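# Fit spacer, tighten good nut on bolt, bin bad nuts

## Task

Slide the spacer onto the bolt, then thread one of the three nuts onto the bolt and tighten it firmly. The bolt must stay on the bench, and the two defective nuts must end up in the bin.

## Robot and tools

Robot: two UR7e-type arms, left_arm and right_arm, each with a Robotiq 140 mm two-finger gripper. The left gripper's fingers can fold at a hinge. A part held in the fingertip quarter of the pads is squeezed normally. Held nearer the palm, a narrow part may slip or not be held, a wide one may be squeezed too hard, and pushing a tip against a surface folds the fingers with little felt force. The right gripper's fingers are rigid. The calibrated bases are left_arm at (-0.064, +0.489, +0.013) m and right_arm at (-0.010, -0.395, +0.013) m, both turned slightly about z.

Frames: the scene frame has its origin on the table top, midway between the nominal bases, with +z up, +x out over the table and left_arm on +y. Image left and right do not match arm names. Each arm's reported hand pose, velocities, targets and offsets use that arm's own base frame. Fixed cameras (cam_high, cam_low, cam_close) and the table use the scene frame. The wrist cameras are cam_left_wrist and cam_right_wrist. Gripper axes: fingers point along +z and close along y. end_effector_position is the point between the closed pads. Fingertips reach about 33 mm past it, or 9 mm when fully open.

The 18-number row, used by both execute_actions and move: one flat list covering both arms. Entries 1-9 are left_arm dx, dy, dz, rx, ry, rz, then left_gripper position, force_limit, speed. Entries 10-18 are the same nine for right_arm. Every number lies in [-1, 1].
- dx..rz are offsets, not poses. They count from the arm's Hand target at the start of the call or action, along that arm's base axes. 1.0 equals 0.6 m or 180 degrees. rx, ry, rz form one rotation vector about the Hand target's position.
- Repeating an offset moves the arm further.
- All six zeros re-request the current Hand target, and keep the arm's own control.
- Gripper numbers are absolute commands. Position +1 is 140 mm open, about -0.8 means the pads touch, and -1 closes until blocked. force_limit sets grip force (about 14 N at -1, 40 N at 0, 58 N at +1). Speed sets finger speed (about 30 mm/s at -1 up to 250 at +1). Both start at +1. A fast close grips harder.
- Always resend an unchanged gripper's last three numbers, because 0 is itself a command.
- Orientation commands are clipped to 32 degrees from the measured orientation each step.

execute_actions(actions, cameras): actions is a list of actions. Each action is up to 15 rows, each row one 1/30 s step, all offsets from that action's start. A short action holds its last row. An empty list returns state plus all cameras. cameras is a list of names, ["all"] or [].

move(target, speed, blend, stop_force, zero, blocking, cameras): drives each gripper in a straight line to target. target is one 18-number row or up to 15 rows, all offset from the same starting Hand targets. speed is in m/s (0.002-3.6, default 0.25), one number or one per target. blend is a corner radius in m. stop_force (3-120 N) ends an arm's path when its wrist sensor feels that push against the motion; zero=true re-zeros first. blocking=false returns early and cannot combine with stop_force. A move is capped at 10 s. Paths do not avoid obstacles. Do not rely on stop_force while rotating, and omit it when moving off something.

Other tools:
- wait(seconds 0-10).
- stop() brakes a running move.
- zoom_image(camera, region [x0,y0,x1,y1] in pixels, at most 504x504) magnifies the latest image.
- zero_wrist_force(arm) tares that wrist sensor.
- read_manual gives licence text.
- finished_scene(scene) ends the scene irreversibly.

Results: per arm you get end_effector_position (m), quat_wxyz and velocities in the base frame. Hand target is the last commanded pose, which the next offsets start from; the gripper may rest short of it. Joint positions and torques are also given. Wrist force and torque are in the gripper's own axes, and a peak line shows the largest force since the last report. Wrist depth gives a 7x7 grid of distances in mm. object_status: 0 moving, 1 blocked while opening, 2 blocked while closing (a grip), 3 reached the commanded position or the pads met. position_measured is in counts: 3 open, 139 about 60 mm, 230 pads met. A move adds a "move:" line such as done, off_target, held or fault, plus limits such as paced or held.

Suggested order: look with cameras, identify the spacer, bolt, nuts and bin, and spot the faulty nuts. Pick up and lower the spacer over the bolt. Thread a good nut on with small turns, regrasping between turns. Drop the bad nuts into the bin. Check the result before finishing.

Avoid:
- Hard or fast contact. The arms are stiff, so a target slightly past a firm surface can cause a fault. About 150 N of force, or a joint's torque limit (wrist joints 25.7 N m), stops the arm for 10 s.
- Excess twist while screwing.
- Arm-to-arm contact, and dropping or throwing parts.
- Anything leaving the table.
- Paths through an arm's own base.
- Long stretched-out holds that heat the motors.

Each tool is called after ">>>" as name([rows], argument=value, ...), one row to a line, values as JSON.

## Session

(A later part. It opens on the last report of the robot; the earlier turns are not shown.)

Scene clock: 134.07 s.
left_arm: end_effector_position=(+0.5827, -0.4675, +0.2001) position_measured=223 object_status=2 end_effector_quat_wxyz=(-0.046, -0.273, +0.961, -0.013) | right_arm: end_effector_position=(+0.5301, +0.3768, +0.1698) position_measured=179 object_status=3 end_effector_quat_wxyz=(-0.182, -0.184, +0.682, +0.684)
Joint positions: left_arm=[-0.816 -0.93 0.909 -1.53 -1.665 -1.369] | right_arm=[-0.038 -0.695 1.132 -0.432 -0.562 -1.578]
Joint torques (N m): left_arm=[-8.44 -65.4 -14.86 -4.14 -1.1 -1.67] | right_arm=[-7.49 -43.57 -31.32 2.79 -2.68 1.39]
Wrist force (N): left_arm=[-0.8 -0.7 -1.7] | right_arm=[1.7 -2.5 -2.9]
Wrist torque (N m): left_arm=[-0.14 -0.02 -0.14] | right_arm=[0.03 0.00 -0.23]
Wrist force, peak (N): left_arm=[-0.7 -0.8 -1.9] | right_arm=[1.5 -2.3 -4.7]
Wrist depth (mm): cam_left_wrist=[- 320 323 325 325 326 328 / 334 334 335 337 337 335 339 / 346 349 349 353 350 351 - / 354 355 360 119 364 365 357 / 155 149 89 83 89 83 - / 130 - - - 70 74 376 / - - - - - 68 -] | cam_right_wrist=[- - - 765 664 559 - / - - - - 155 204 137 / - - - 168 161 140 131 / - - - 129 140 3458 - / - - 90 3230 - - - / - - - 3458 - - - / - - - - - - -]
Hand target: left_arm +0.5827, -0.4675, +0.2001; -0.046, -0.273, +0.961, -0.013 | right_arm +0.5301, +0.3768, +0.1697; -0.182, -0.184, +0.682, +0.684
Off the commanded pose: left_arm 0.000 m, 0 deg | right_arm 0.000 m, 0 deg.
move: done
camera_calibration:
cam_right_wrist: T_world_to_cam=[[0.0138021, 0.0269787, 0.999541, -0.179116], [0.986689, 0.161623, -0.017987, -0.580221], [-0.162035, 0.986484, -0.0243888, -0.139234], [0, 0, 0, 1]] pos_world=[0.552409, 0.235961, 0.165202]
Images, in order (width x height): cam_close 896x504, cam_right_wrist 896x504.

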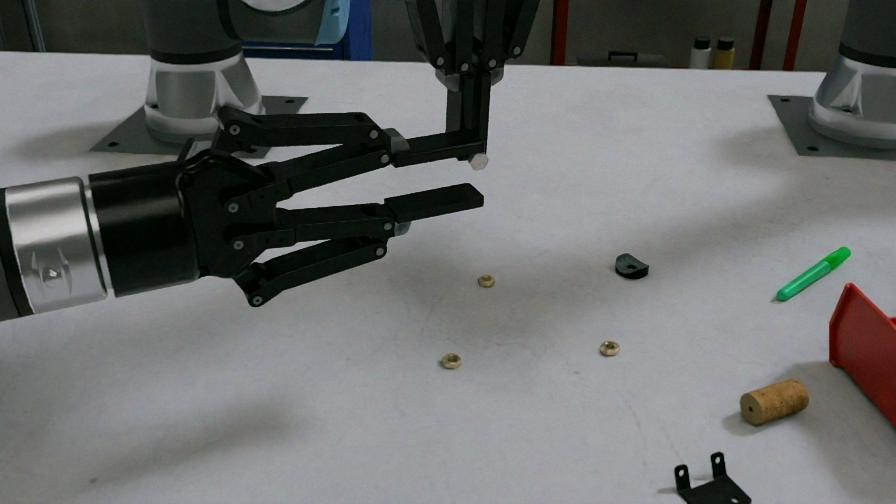

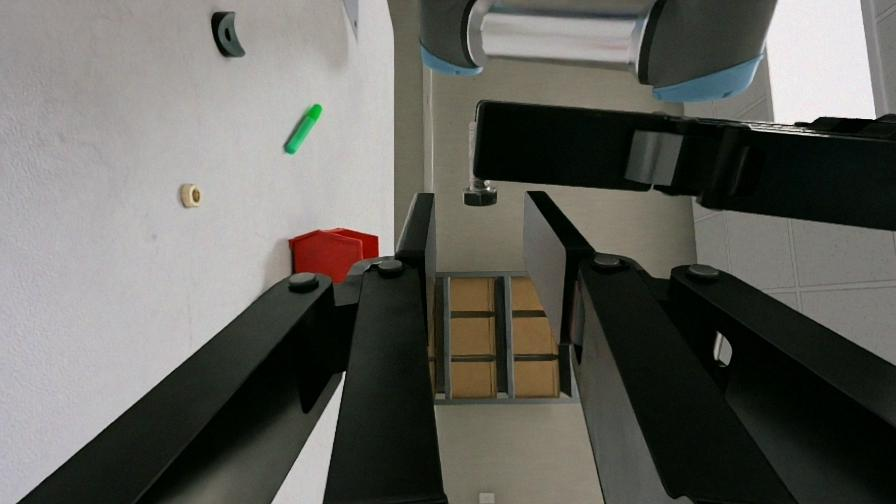

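>>> move(target=[0,0,0,0,0,0,-1,0.3,-1,-0.0125,0.0217,0,0,0,0,-0.4,1,-1], speed=0.06)

>>> move(target=[0,0,0,0,0,0,-1,0.3,-1,0,0,0,0,0,0,-1,1,-1], cameras=["cam_right_wrist", "cam_close", "cam_left_wrist"])

>>> zoom_image(camera="cam_right_wrist", region=[400, 130, 560, 250])

>>> zoom_image(camera="cam_close", region=[420, 100, 540, 210])

Scene clock: 141.50 s.
left_arm: end_effector_position=(+0.5827, -0.4675, +0.2001) position_measured=223 object_status=2 end_effector_quat_wxyz=(-0.046, -0.273, +0.961, -0.013) | right_arm: end_effector_position=(+0.5226, +0.3899, +0.1697) position_measured=179 object_status=3 end_effector_quat_wxyz=(-0.182, -0.184, +0.682, +0.684)
Joint positions: left_arm=[-0.816 -0.93 0.909 -1.53 -1.665 -1.369] | right_arm=[-0.019 -0.708 1.157 -0.444 -0.543 -1.579]
Joint torques (N m): left_arm=[-7.83 -66.46 -15.03 -4.1 -1.09 -1.57] | right_arm=[-8.12 -43.43 -30.97 1.9 -2.01 -0.9]
Wrist force (N): left_arm=[-0.6 -0.7 -1.8] | right_arm=[1.5 -2.3 -2.9]
Wrist torque (N m): left_arm=[-0.13 -0.06 -0.14] | right_arm=[0.07 0.04 -0.23]
Wrist force, peak (N): left_arm=[-0.8 -0.7 -2.0] | right_arm=[1.8 -2.5 -3.9]
Wrist depth (mm): cam_left_wrist=[321 322 322 324 326 322 326 / 332 336 336 336 336 338 337 / 188 348 350 350 352 353 353 / 205 354 357 131 360 365 369 / 155 139 90 83 89 376 385 / 128 - 70 - 70 74 380 / - - - - - 68 -] | cam_right_wrist=[- - - 751 649 549 2316 / - - - 3777 142 567 - / - - - 157 145 132 119 / - - - 127 115 100 2316 / - - 90 3458 - - - / - - - - - - - / - - - - - - -]
Hand target: left_arm +0.5827, -0.4675, +0.2001; -0.046, -0.273, +0.961, -0.013 | right_arm +0.5226, +0.3898, +0.1697; -0.182, -0.184, +0.682, +0.684
Off the commanded pose: left_arm 0.000 m, 0 deg | right_arm 0.000 m, 0 deg.
move: done

Scene clock: 142.90 s.
left_arm: end_effector_position=(+0.5826, -0.4675, +0.2000) position_measured=223 object_status=2 end_effector_quat_wxyz=(-0.046, -0.273, +0.961, -0.013) | right_arm: end_effector_position=(+0.5227, +0.3898, +0.1698) position_measured=215 object_status=0 end_effector_quat_wxyz=(-0.182, -0.184, +0.682, +0.684)
Joint positions: left_arm=[-0.816 -0.93 0.909 -1.53 -1.665 -1.369] | right_arm=[-0.019 -0.708 1.156 -0.443 -0.543 -1.579]
Joint torques (N m): left_arm=[-5.24 -66.26 -26.25 -3.91 -1.08 -1.59] | right_arm=[-5.35 -42.04 -25.62 -0.91 -2.27 1.5]
Wrist force (N): left_arm=[-0.8 1.0 2.0] | right_arm=[1.6 2.1 -4.7]
Wrist torque (N m): left_arm=[-0.22 0.05 -0.17] | right_arm=[-0.11 0.01 -0.20]
Wrist force, peak (N): left_arm=[-0.7 0.8 3.2] | right_arm=[1.1 2.6 -5.0]
Wrist depth (mm): cam_left_wrist=[323 323 327 322 325 326 327 / 333 334 336 338 339 336 339 / 192 353 345 344 353 350 351 / 195 216 358 119 363 368 368 / 138 159 88 83 89 375 380 / 133 - - - 70 70 377 / - - - - - 68 -] | cam_right_wrist=[- - - 765 653 562 - / - 298 458 4092 141 563 158 / - - 506 157 144 133 119 / - - - - 100 - 2273 / - - - - - 86 - / - - - - - - - / - - - - - - -]
Hand target: left_arm +0.5827, -0.4675, +0.2001; -0.046, -0.273, +0.961, -0.013 | right_arm +0.5226, +0.3898, +0.1697; -0.182, -0.184, +0.682, +0.684
Off the commanded pose: left_arm 0.000 m, 0 deg | right_arm 0.000 m, 0 deg.
move: done
camera_calibration:
cam_left_wrist: T_world_to_cam=[[-0.537451, 0.843288, -0.00345949, 0.720341], [0.81925, 0.523095, 0.234951, -0.271438], [0.199941, 0.12344, -0.972001, 0.280296], [0, 0, 0, 1]] pos_world=[0.553481, -0.500066, 0.338715]
cam_right_wrist: T_world_to_cam=[[0.0138021, 0.0269787, 0.999541, -0.179362], [0.986689, 0.161623, -0.017987, -0.575005], [-0.162035, 0.986484, -0.0243888, -0.153158], [0, 0, 0, 1]] pos_world=[0.545009, 0.248861, 0.165202]
Images, in order (width x height): cam_close 896x504, cam_left_wrist 896x504, cam_right_wrist 896x504.

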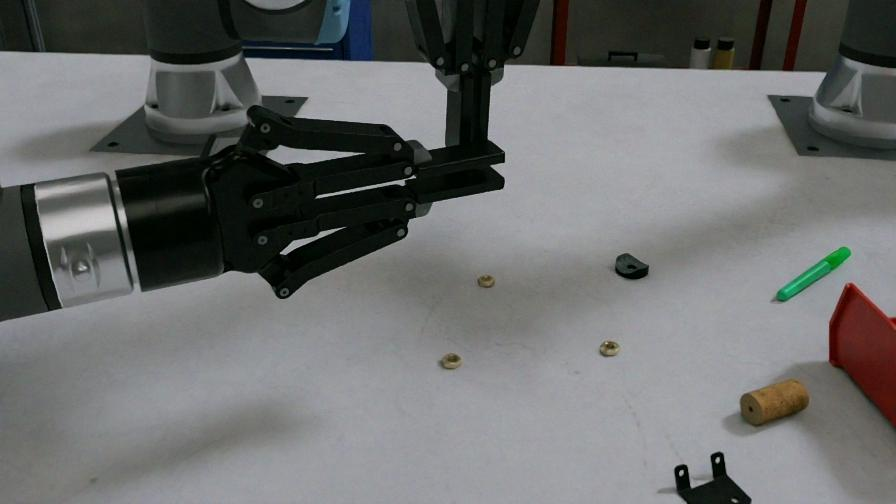

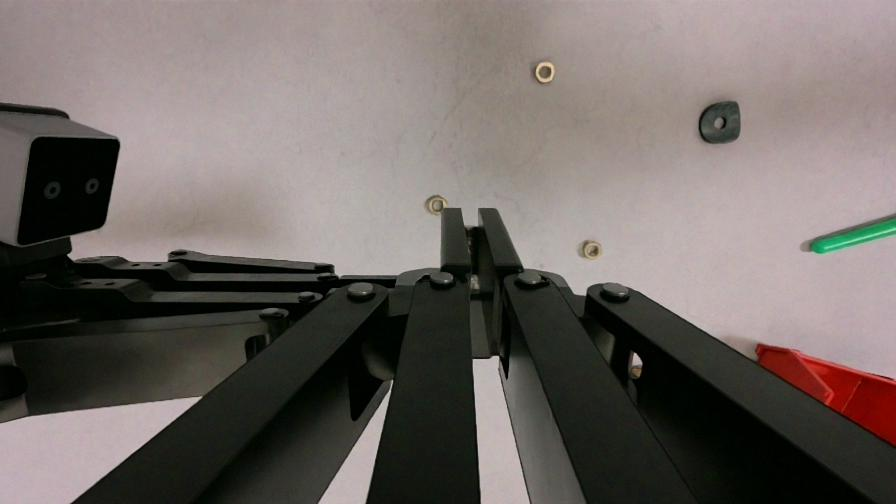

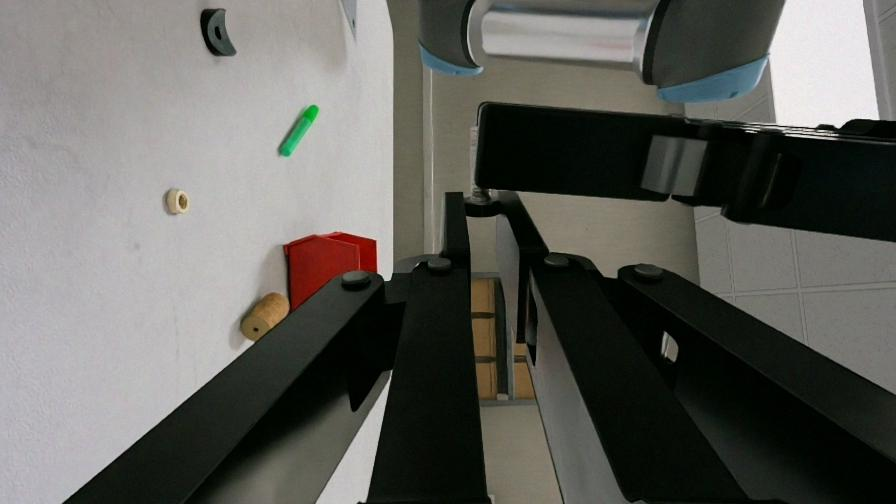

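Scaled by 3.150 from the camera's 896x504 image, which has a finer 1280x720 frame.

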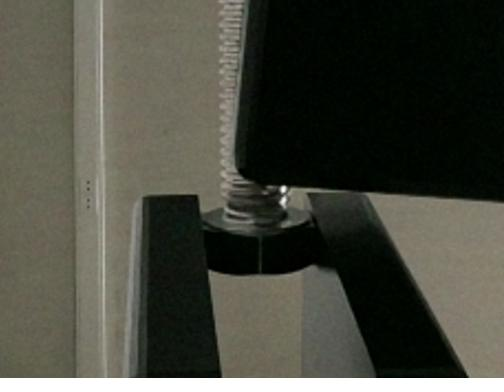

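Scaled by 4.200 from the camera's 896x504 image, which has a finer 1280x720 frame.

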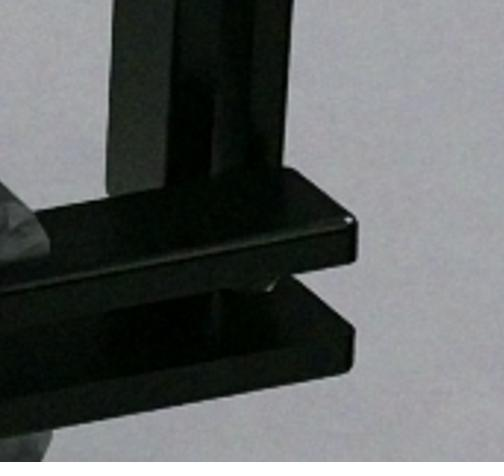

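>>> move([
  [0,0,0,0,0,0,-0.45,0.3,-1,0,0,0,0,0,0,-1,1,-1],
  [0,0,0.07,0,0,0,-0.45,0.3,-1,0,0,0,0,0,0,-1,1,-1],
  [-0.05,0.05,0.22,0.0161,-0.026,0,-0.45,0.3,-1,0,0,0,0,0,0,-1,1,-1],
], speed=[0.1,0.12,0.3], blend=[0,0.01,0], cameras=["cam_right_wrist", "cam_close", "cam_left_wrist"])

>>> zoom_image(camera="cam_right_wrist", region=[400, 90, 560, 250])

>>> zoom_image(camera="cam_close", region=[420, 100, 540, 210])

Scene clock: 150.13 s.
left_arm: end_effector_position=(+0.5527, -0.4376, +0.3320) position_measured=186 object_status=3 end_effector_quat_wxyz=(+0.000, -0.273, +0.962, +0.000) | right_arm: end_effector_position=(+0.5226, +0.3898, +0.1697) position_measured=215 object_status=2 end_effector_quat_wxyz=(-0.182, -0.184, +0.682, +0.684)
Joint positions: left_arm=[-0.86 -1.033 0.733 -1.271 -1.571 -1.414] | right_arm=[-0.019 -0.707 1.156 -0.443 -0.543 -1.579]
Joint torques (N m): left_arm=[7.5 -50.37 -13.95 -2.45 -0.38 1.43] | right_arm=[8.55 -55.99 -7.28 2.77 -1.87 1.38]
Wrist force (N): left_arm=[-0.4 -0.9 -2.2] | right_arm=[1.8 -2.4 -2.9]
Wrist torque (N m): left_arm=[-0.17 -0.12 -0.01] | right_arm=[0.08 -0.01 -0.24]
Wrist force, peak (N): left_arm=[0.8 0.5 -4.9] | right_arm=[1.8 2.2 -4.9]
Wrist depth (mm): cam_left_wrist=[- 428 434 437 438 - 437 / - 468 459 458 - - 476 / 285 471 487 484 486 480 488 / 276 268 292 500 502 518 522 / - - 88 - 90 84 547 / - - - - - 66 - / - - - 624 - 70 -] | cam_right_wrist=[215 - - 716 643 578 - / - 349 - 3897 3777 - 169 / - - - 162 - 3836 2557 / - - 452 117 3777 3558 2855 / - - - - - 86 - / - - - - - - - / - - - - - - -]
Hand target: left_arm +0.5527, -0.4375, +0.3321; +0.000, -0.273, +0.962, +0.000 | right_arm +0.5226, +0.3898, +0.1697; -0.182, -0.184, +0.682, +0.684
Off the commanded pose: left_arm 0.000 m, 0 deg | right_arm 0.000 m, 0 deg.
move: done
camera_calibration:
cam_left_wrist: T_world_to_cam=[[-0.537078, 0.843519, -0.0048375, 0.679825], [0.796311, 0.508896, 0.326976, -0.317673], [0.278272, 0.171759, -0.94502, 0.379762], [0, 0, 0, 1]] pos_world=[0.512409, -0.477011, 0.466042]
cam_right_wrist: T_world_to_cam=[[0.0139007, 0.0269949, 0.999539, -0.17942], [0.986687, 0.161622, -0.018087, -0.574988], [-0.162036, 0.986483, -0.0243888, -0.153157], [0, 0, 0, 1]] pos_world=[0.54501, 0.248861, 0.165202]
Images, in order (width x height): cam_close 896x504, cam_left_wrist 896x504, cam_right_wrist 896x504.

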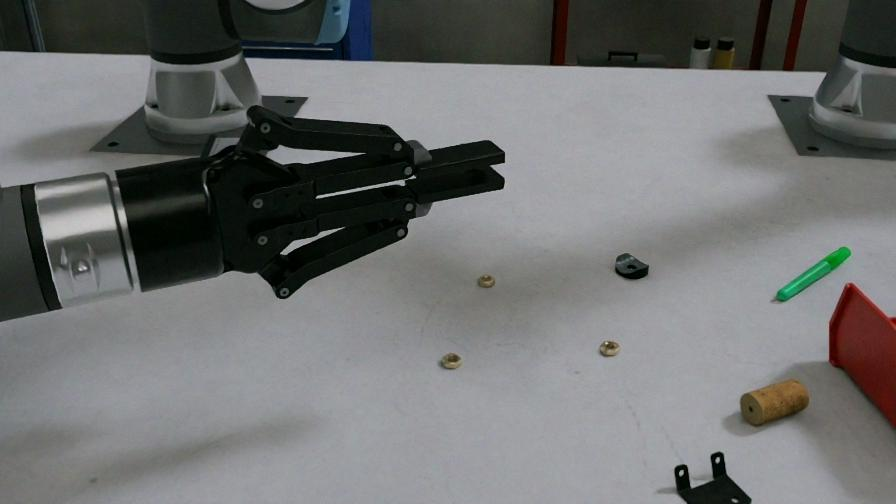

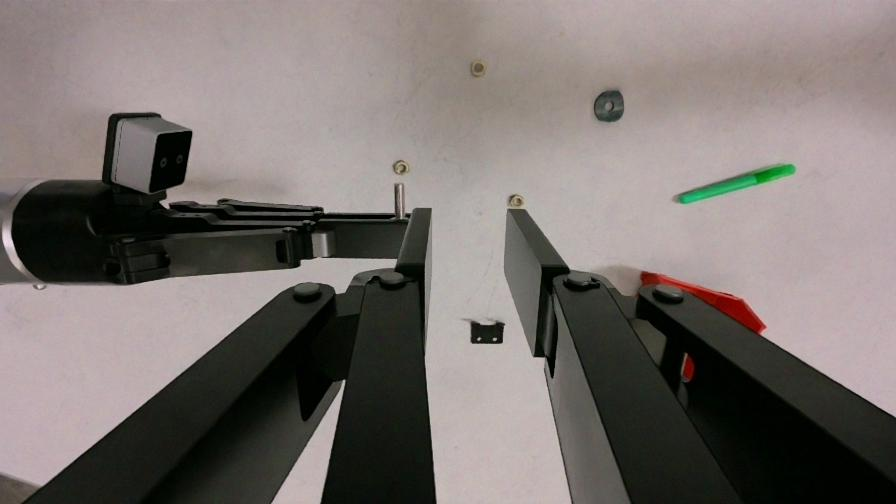

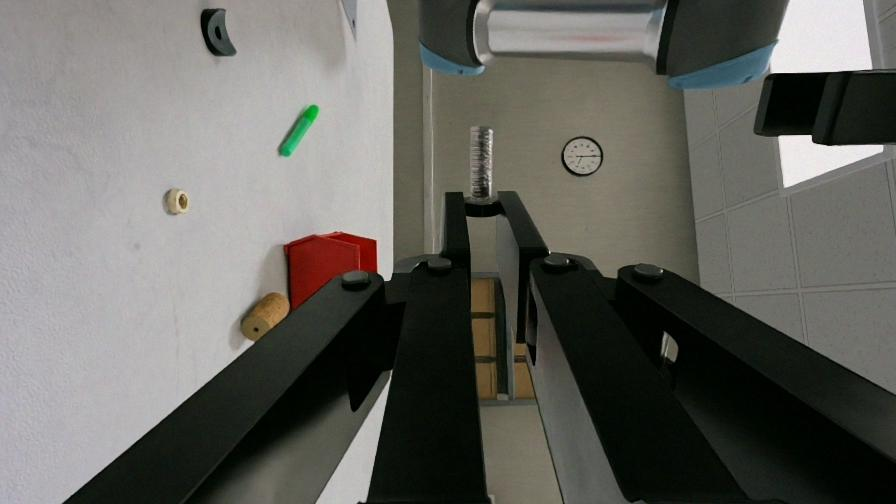

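Scaled by 3.150 from the camera's 896x504 image, which has a finer 1280x720 frame.

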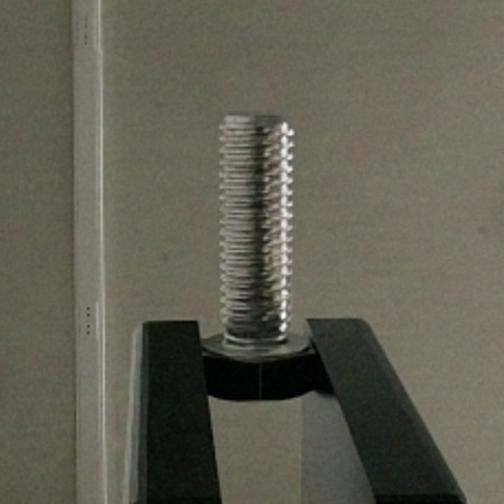

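Scaled by 4.200 from the camera's 896x504 image, which has a finer 1280x720 frame.

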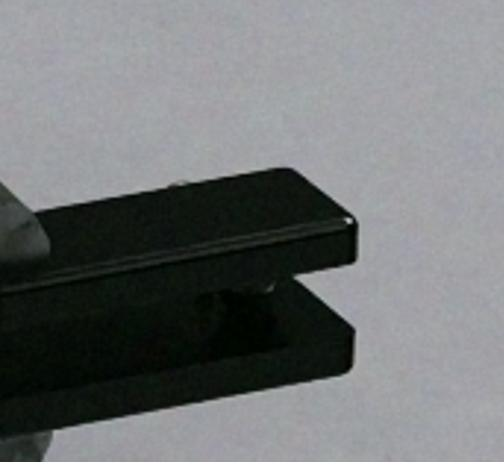

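>>> zoom_image(camera="cam_left_wrist", region=[580, 75, 640, 135])

>>> zoom_image(camera="cam_right_wrist", region=[180, 0, 250, 70])

Scaled by 8.400 from the camera's 896x504 image, which has a finer 1280x720 frame.

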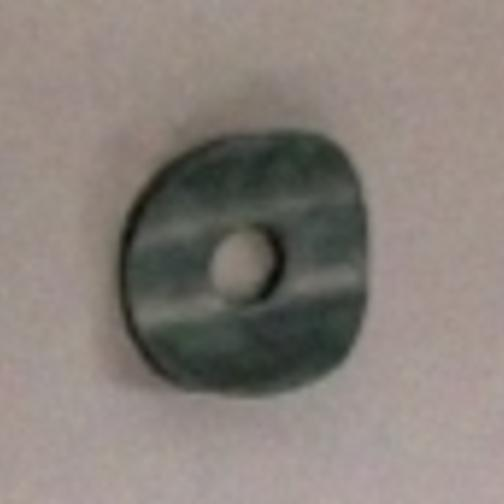

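Scaled by 7.200 from the camera's 896x504 image, which has a finer 1280x720 frame.

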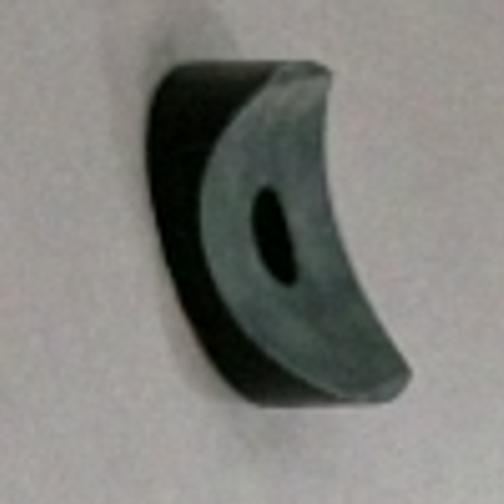

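>>> move(target=[-0.2118,0.1758,-0.32,0,0,-0.4667,-0.1,0.3,-1,-0.0397,-0.0228,-0.1715,-0.25,0.433,0,-1,1,-1], speed=0.35, cameras=["cam_right_wrist", "cam_close", "cam_left_wrist"])

>>> zoom_image(camera="cam_right_wrist", region=[400, 90, 560, 250])

>>> zoom_image(camera="cam_left_wrist", region=[390, 130, 550, 270])

>>> zoom_image(camera="cam_close", region=[410, 190, 520, 290])

Scene clock: 174.07 s.
left_arm: end_effector_position=(+0.4256, -0.3320, +0.1401) position_measured=141 object_status=3 end_effector_quat_wxyz=(+0.000, +0.440, +0.898, +0.000) | right_arm: end_effector_position=(+0.4987, +0.3761, +0.0668) position_measured=215 object_status=2 end_effector_quat_wxyz=(+0.611, -0.353, -0.612, -0.355)
Joint positions: left_arm=[-0.912 -1.443 1.788 -1.916 -1.571 0] | right_arm=[-0.042 -0.63 1.309 -0.679 -0.563 -0.004]
Joint torques (N m): left_arm=[7.9 -19.44 -27.26 -2.03 -1.78 1.01] | right_arm=[-1.55 -55.46 -27.34 3.02 0.18 1.28]
Wrist force (N): left_arm=[-0.1 -0.8 -2.1] | right_arm=[-0.3 -1.0 -3.1]
Wrist torque (N m): left_arm=[-0.16 -0.19 0.03] | right_arm=[0.08 0.01 -0.05]
Wrist force, peak (N): left_arm=[-1.0 -1.4 -2.8] | right_arm=[1.5 -2.9 -3.4]
Wrist depth (mm): cam_left_wrist=[260 259 260 264 260 259 258 / 272 272 272 269 275 276 265 / 287 - 288 288 289 288 290 / 304 305 298 306 299 306 303 / 324 88 88 325 128 90 322 / - 69 - 345 - 67 - / - - - 370 - - -] | cam_right_wrist=[2173 2790 746 3410 3318 2669 2584 / 2212 3507 789 3960 3507 2958 2431 / - - - - 425 406 - / - 345 - - 100 - - / - - - - - 86 250 / - - - - - - - / - - - - - - -]
Hand target: left_arm +0.4256, -0.3320, +0.1401; +0.000, +0.440, +0.898, +0.000 | right_arm +0.4988, +0.3761, +0.0668; +0.611, -0.353, -0.612, -0.355
Off the commanded pose: left_arm 0.000 m, 0 deg | right_arm 0.000 m, 0 deg.
move: done
camera_calibration:
cam_left_wrist: T_world_to_cam=[[0.782764, 0.622301, -0.00479291, -0.113512], [0.589281, -0.738709, 0.327196, -0.533593], [0.200074, -0.258941, -0.944944, 0.105928], [0, 0, 0, 1]] pos_world=[0.382096, -0.296103, 0.274142]
cam_right_wrist: T_world_to_cam=[[0.857375, 0.514064, -0.0254312, -0.611161], [0.161092, -0.314947, -0.935339, 0.101241], [-0.488833, 0.797839, -0.352839, 0.109851], [0, 0, 0, 1]] pos_world=[0.561384, 0.258418, 0.117911]
Images, in order (width x height): cam_close 896x504, cam_left_wrist 896x504, cam_right_wrist 896x504.

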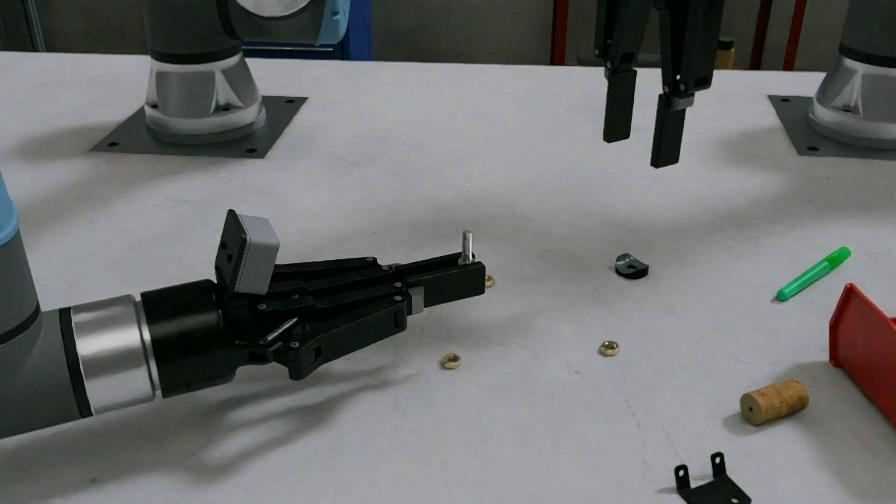

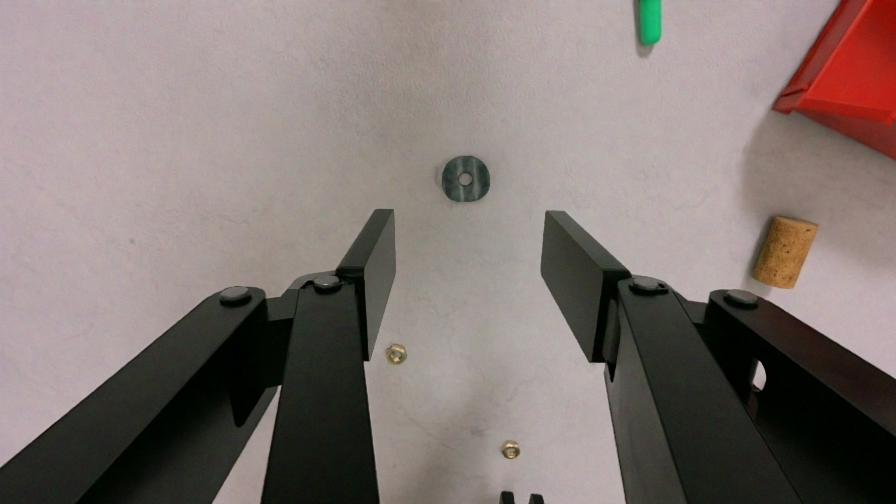

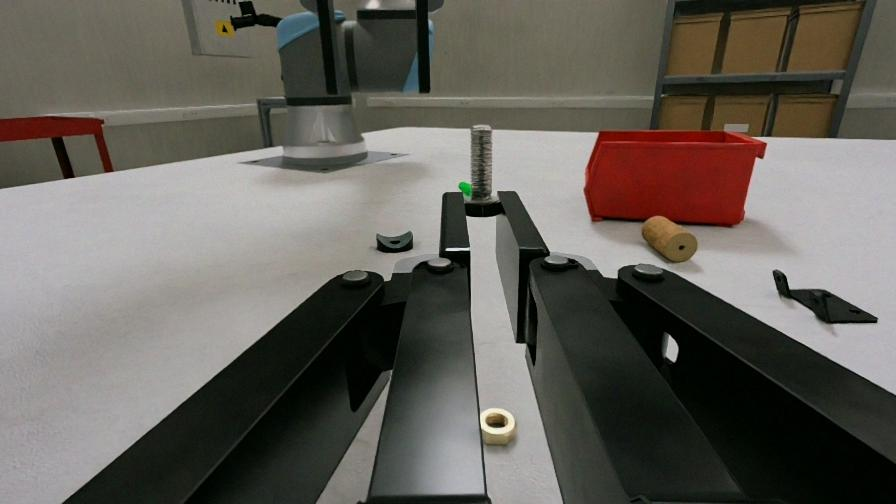

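Scaled by 3.150 from the camera's 896x504 image, which has a finer 1280x720 frame.

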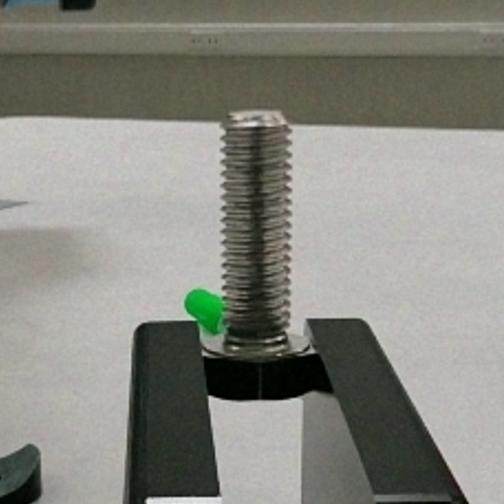

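Scaled by 3.150 from the camera's 896x504 image, which has a finer 1280x720 frame.

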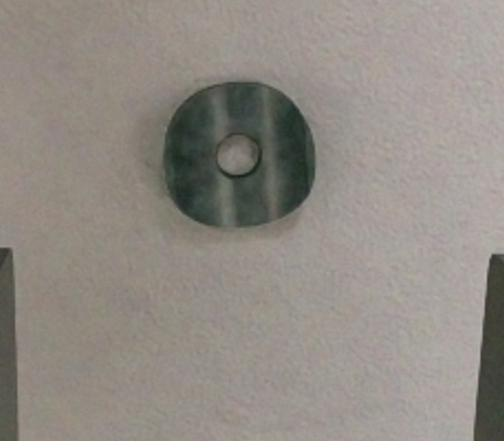

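Scaled by 4.582 from the camera's 896x504 image, which has a finer 1280x720 frame.

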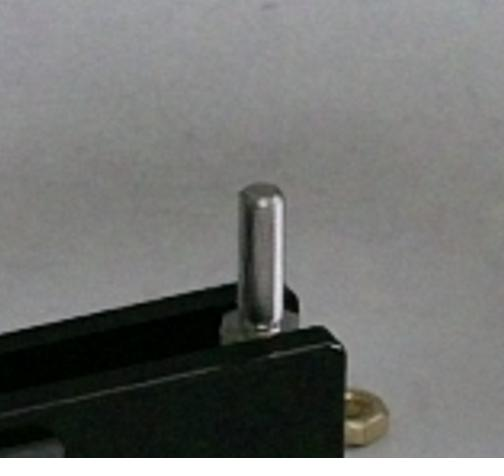

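>>> move([
  [-0.0013,0.011,-0.15,0,0,0.0194,-0.1,0.3,-1,0,0,0,0,0,0,-1,1,-1],
  [-0.0013,0.011,-0.1932,0,0,0.0194,-0.1,0.3,-1,0,0,0,0,0,0,-1,1,-1],
], speed=[0.2,0.06], blend=[0.004,0], cameras=["cam_left_wrist"])

>>> zoom_image(camera="cam_left_wrist", region=[390, 170, 550, 310])

Scene clock: 185.57 s.
left_arm: end_effector_position=(+0.4247, -0.3253, +0.0239) position_measured=141 object_status=3 end_effector_quat_wxyz=(+0.000, +0.413, +0.911, +0.000) end_effector_velocity=(+0.001, -0.001, +0.003) end_effector_angular_velocity=(-0.002, -0.002, -0.001) | right_arm: end_effector_position=(+0.4988, +0.3761, +0.0669) position_measured=215 object_status=2 end_effector_quat_wxyz=(+0.611, -0.353, -0.612, -0.355)
Joint positions: left_arm=[-0.905 -1.315 1.969 -2.224 -1.571 -0.054] | right_arm=[-0.042 -0.63 1.309 -0.679 -0.562 -0.004]
Joint velocities: left_arm=[-0.001 -0.004 -0.004 0.005 0 0] | right_arm=[within noise]
Joint torques (N m): left_arm=[-7.14 -45.16 -28.1 -1.13 0.84 1.49] | right_arm=[7.61 -52.79 -28.4 3.05 1.91 -0.8]
Wrist force (N): left_arm=[-0.2 -0.7 -2.4] | right_arm=[-0.5 -1.1 -3.1]
Wrist torque (N m): left_arm=[-0.13 -0.17 -0.04] | right_arm=[0.06 0.03 -0.05]
Wrist force, peak (N): left_arm=[-0.6 -0.9 -4.7] | right_arm=[-0.3 -1.3 -3.3]
Wrist depth (mm): cam_left_wrist=[154 152 154 154 154 154 154 / 161 162 162 162 161 162 162 / 170 170 170 171 171 171 171 / 180 180 178 176 178 181 181 / 189 92 88 191 149 90 190 / - 72 - 204 204 67 - / - - - 218 216 - -] | cam_right_wrist=[- 3108 313 326 - 2669 2505 / - 2994 333 355 3558 3664 2338 / - 579 392 162 433 - - / - 383 - 109 101 - - / - 287 - - - 86 - / - - - - - - - / - - - - - - -]
Hand target: left_arm +0.4248, -0.3254, +0.0241; +0.000, +0.413, +0.911, +0.000 | right_arm +0.4988, +0.3761, +0.0668; +0.611, -0.353, -0.612, -0.355
Off the commanded pose: left_arm 0.000 m, 0 deg | right_arm 0.000 m, 0 deg.
move: done
camera_calibration:
cam_left_wrist: T_world_to_cam=[[0.743377, 0.668856, -0.00474002, -0.0857133], [0.633325, -0.701572, 0.326642, -0.496678], [0.215151, -0.24582, -0.945136, -0.00411207], [0, 0, 0, 1]] pos_world=[0.37916, -0.292136, 0.157943]
Images, in order (width x height): cam_left_wrist 896x504.

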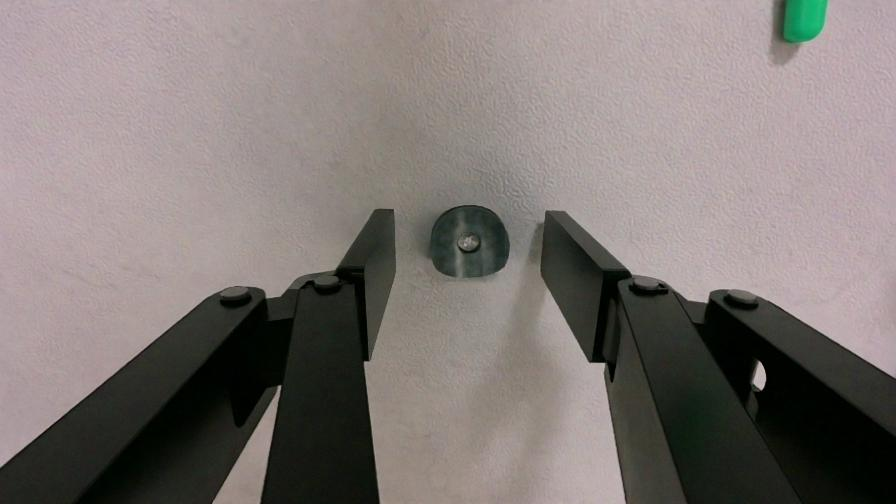

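Scaled by 3.150 from the camera's 896x504 image, which has a finer 1280x720 frame.

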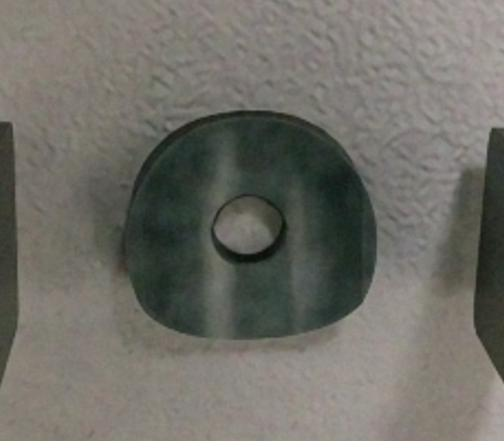

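>>> move([
  [0,0,0,0,0,0,-1,-0.3,-1,0,0,0,0,0,0,-1,1,-1],
  [0,0,0.05,0,0,0,-1,-0.3,-1,0,0,0,0,0,0,-1,1,-1],
], speed=[0.1,0.1], blend=[0,0], cameras=["cam_left_wrist"])

>>> zoom_image(camera="cam_left_wrist", region=[390, 170, 550, 310])

Scene clock: 189.57 s.
left_arm: end_effector_position=(+0.4249, -0.3255, +0.0543) position_measured=185 object_status=2 end_effector_quat_wxyz=(+0.000, +0.413, +0.911, +0.000) | right_arm: end_effector_position=(+0.4988, +0.3761, +0.0668) position_measured=215 object_status=2 end_effector_quat_wxyz=(+0.611, -0.353, -0.612, -0.355)
Joint positions: left_arm=[-0.905 -1.36 1.933 -2.144 -1.571 -0.054] | right_arm=[-0.042 -0.63 1.309 -0.679 -0.562 -0.004]
Joint torques (N m): left_arm=[-6.05 -21.16 -12.67 -4 0.67 1.12] | right_arm=[6.53 -43.22 -26.45 2.88 1.7 -1.47]
Wrist force (N): left_arm=[-0.5 -0.8 -1.7] | right_arm=[-0.4 -1.1 -3.0]
Wrist torque (N m): left_arm=[-0.16 -0.11 -0.04] | right_arm=[0.06 0.01 -0.05]
Wrist force, peak (N): left_arm=[0.7 -0.9 -5.1] | right_arm=[-0.4 -1.3 -3.2]
Wrist depth (mm): cam_left_wrist=[181 181 182 182 181 182 183 / 191 190 191 191 191 192 192 / 201 201 202 200 202 202 203 / 212 210 211 172 209 214 214 / 226 - 88 223 89 90 224 / - - - 241 - 67 222 / - - - 258 - 71 -] | cam_right_wrist=[- 2698 316 3777 3777 2698 2098 / 2212 - 784 4092 3610 2728 2557 / - - - 161 - - - / - - - - 101 - - / - - - - - 86 - / - - - - - - - / - - - - - - -]
Hand target: left_arm +0.4248, -0.3254, +0.0541; +0.000, +0.413, +0.911, +0.000 | right_arm +0.4988, +0.3761, +0.0668; +0.611, -0.353, -0.612, -0.355
Off the commanded pose: left_arm 0.000 m, 0 deg | right_arm 0.000 m, 0 deg.
move: done
camera_calibration:
cam_left_wrist: T_world_to_cam=[[0.743396, 0.668835, -0.00476282, -0.0855858], [0.633131, -0.70138, 0.327432, -0.506758], [0.215657, -0.246427, -0.944863, 0.0241512], [0, 0, 0, 1]] pos_world=[0.37926, -0.292236, 0.188341]
Images, in order (width x height): cam_left_wrist 896x504.

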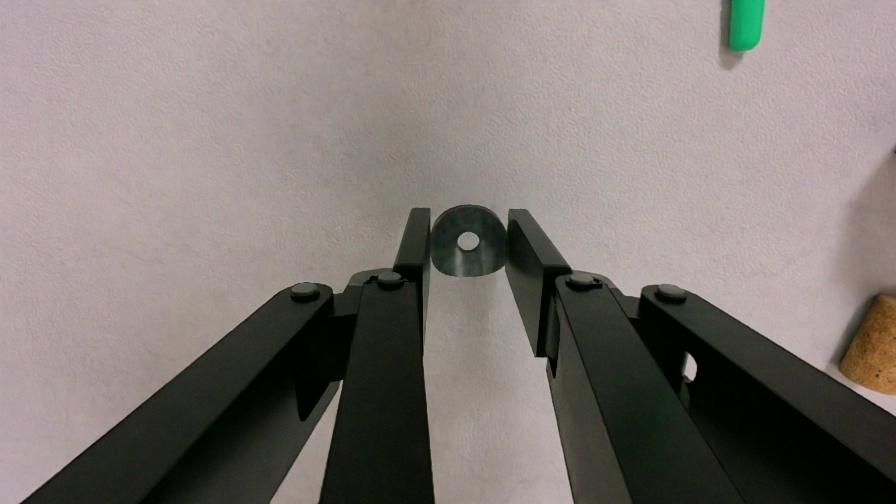

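Scaled by 3.150 from the camera's 896x504 image, which has a finer 1280x720 frame.

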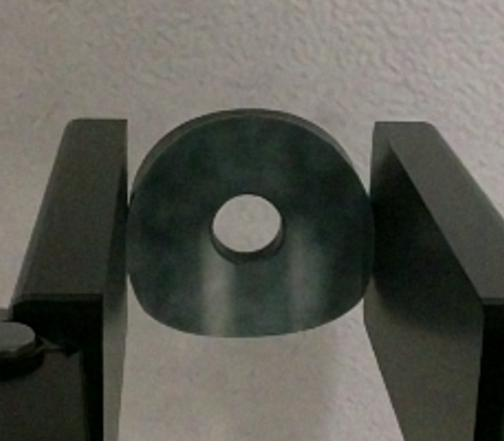

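>>> move([
  [0,0,0.14,0,0,0,-1,-0.3,-1,0,0,0,0,0,0,-1,1,-1],
  [0.2625,-0.2358,0.168,0,0,0,-1,-0.3,-1,0,0,0,0,0,0,-1,1,-1],
], speed=[0.3,0.3], blend=[0.03,0], cameras=["cam_right_wrist", "cam_close", "cam_left_wrist"])

>>> zoom_image(camera="cam_right_wrist", region=[400, 60, 560, 220])

>>> zoom_image(camera="cam_left_wrist", region=[410, 190, 530, 290])

>>> zoom_image(camera="cam_close", region=[410, 190, 520, 290])

Scene clock: 197.80 s.
left_arm: end_effector_position=(+0.5823, -0.4668, +0.1549) position_measured=185 object_status=2 end_effector_quat_wxyz=(+0.000, +0.413, +0.911, +0.000) | right_arm: end_effector_position=(+0.4988, +0.3761, +0.0668) position_measured=215 object_status=2 end_effector_quat_wxyz=(+0.611, -0.353, -0.612, -0.355)
Joint positions: left_arm=[-0.855 -0.957 1.068 -1.682 -1.571 -0.004] | right_arm=[-0.042 -0.63 1.309 -0.679 -0.562 -0.004]
Joint torques (N m): left_arm=[-8.09 -48.21 -32.53 -2.53 -1.07 -1.21] | right_arm=[8.18 -43.5 -27 2.91 1.36 -1.71]
Wrist force (N): left_arm=[-0.5 -0.6 -2.0] | right_arm=[-0.3 -1.0 -2.9]
Wrist torque (N m): left_arm=[-0.11 -0.09 -0.17] | right_arm=[0.08 -0.01 -0.05]
Wrist force, peak (N): left_arm=[2.4 -1.0 -4.7] | right_arm=[-0.5 -1.1 -3.4]
Wrist depth (mm): cam_left_wrist=[272 272 272 274 268 273 274 / 285 289 286 285 293 292 287 / 302 303 304 301 300 296 308 / 320 318 - 172 319 325 324 / 343 - 88 235 89 89 343 / 358 - - 256 - 67 360 / - - - 276 - 71 -] | cam_right_wrist=[2407 2822 - 130 3410 2698 2338 / 2505 2994 782 - 3410 2728 2640 / - - - - - 406 - / - - - - 101 - - / - - - - - 86 - / - - - - - - - / - - - - - - -]
Hand target: left_arm +0.5823, -0.4669, +0.1549; +0.000, +0.413, +0.911, +0.000 | right_arm +0.4988, +0.3761, +0.0668; +0.611, -0.353, -0.612, -0.355
Off the commanded pose: left_arm 0.000 m, 0 deg | right_arm 0.000 m, 0 deg.
move: done
camera_calibration:
cam_left_wrist: T_world_to_cam=[[0.743393, 0.668838, -0.00477934, -0.107678], [0.633202, -0.701448, 0.327149, -0.738507], [0.215457, -0.246226, -0.944961, 0.0506418], [0, 0, 0, 1]] pos_world=[0.53676, -0.433536, 0.288942]
cam_right_wrist: T_world_to_cam=[[0.857385, 0.514045, -0.0254805, -0.61129], [0.161091, -0.315048, -0.935304, 0.101372], [-0.488816, 0.797811, -0.352926, 0.109863], [0, 0, 0, 1]] pos_world=[0.561484, 0.258518, 0.118011]
Images, in order (width x height): cam_close 896x504, cam_left_wrist 896x504, cam_right_wrist 896x504.

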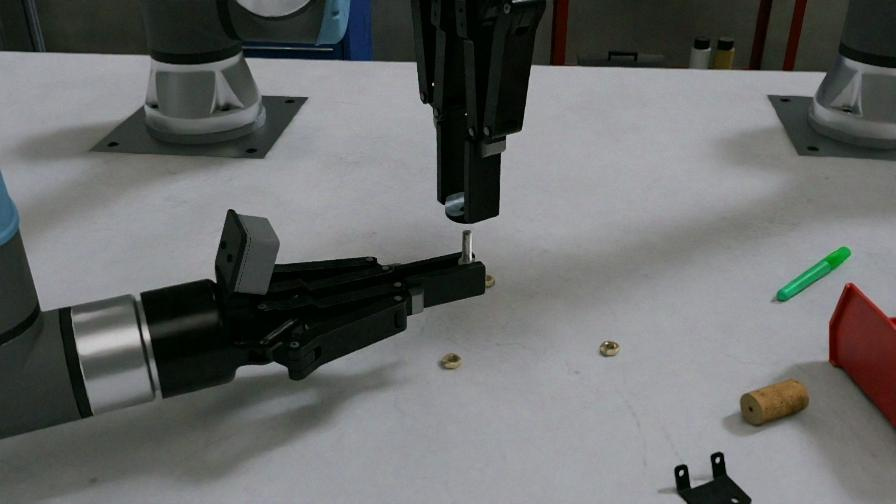

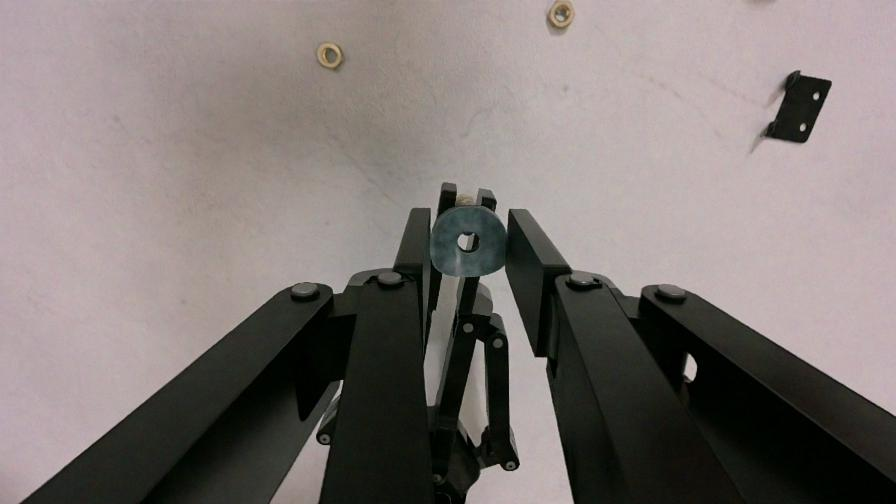

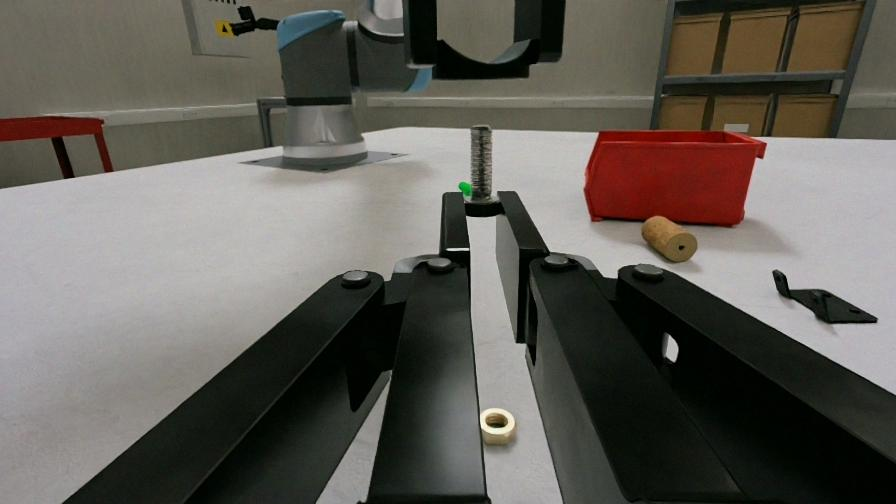

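Scaled by 3.150 from the camera's 896x504 image, which has a finer 1280x720 frame.

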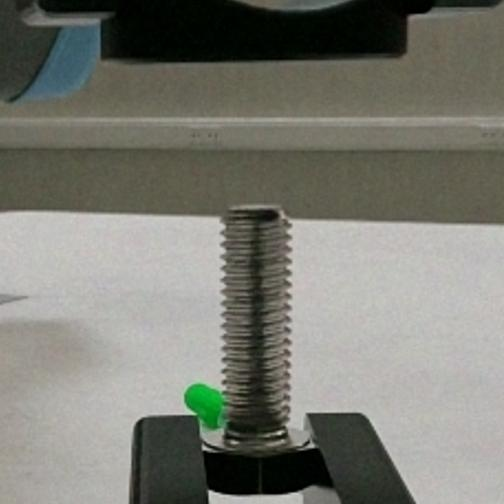

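Scaled by 4.200 from the camera's 896x504 image, which has a finer 1280x720 frame.

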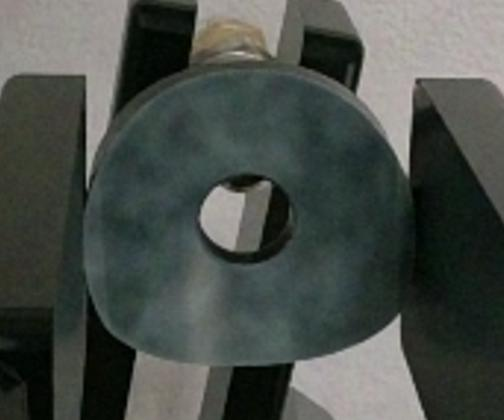

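Scaled by 4.582 from the camera's 896x504 image, which has a finer 1280x720 frame.

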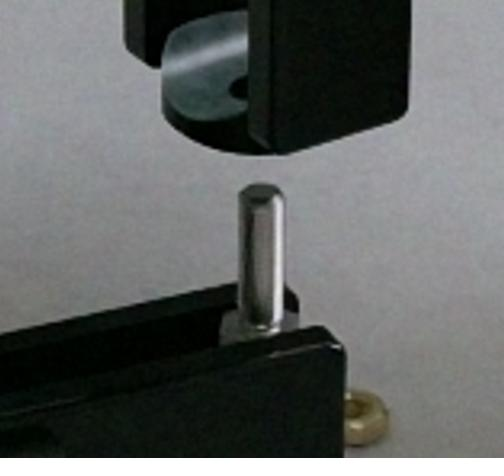

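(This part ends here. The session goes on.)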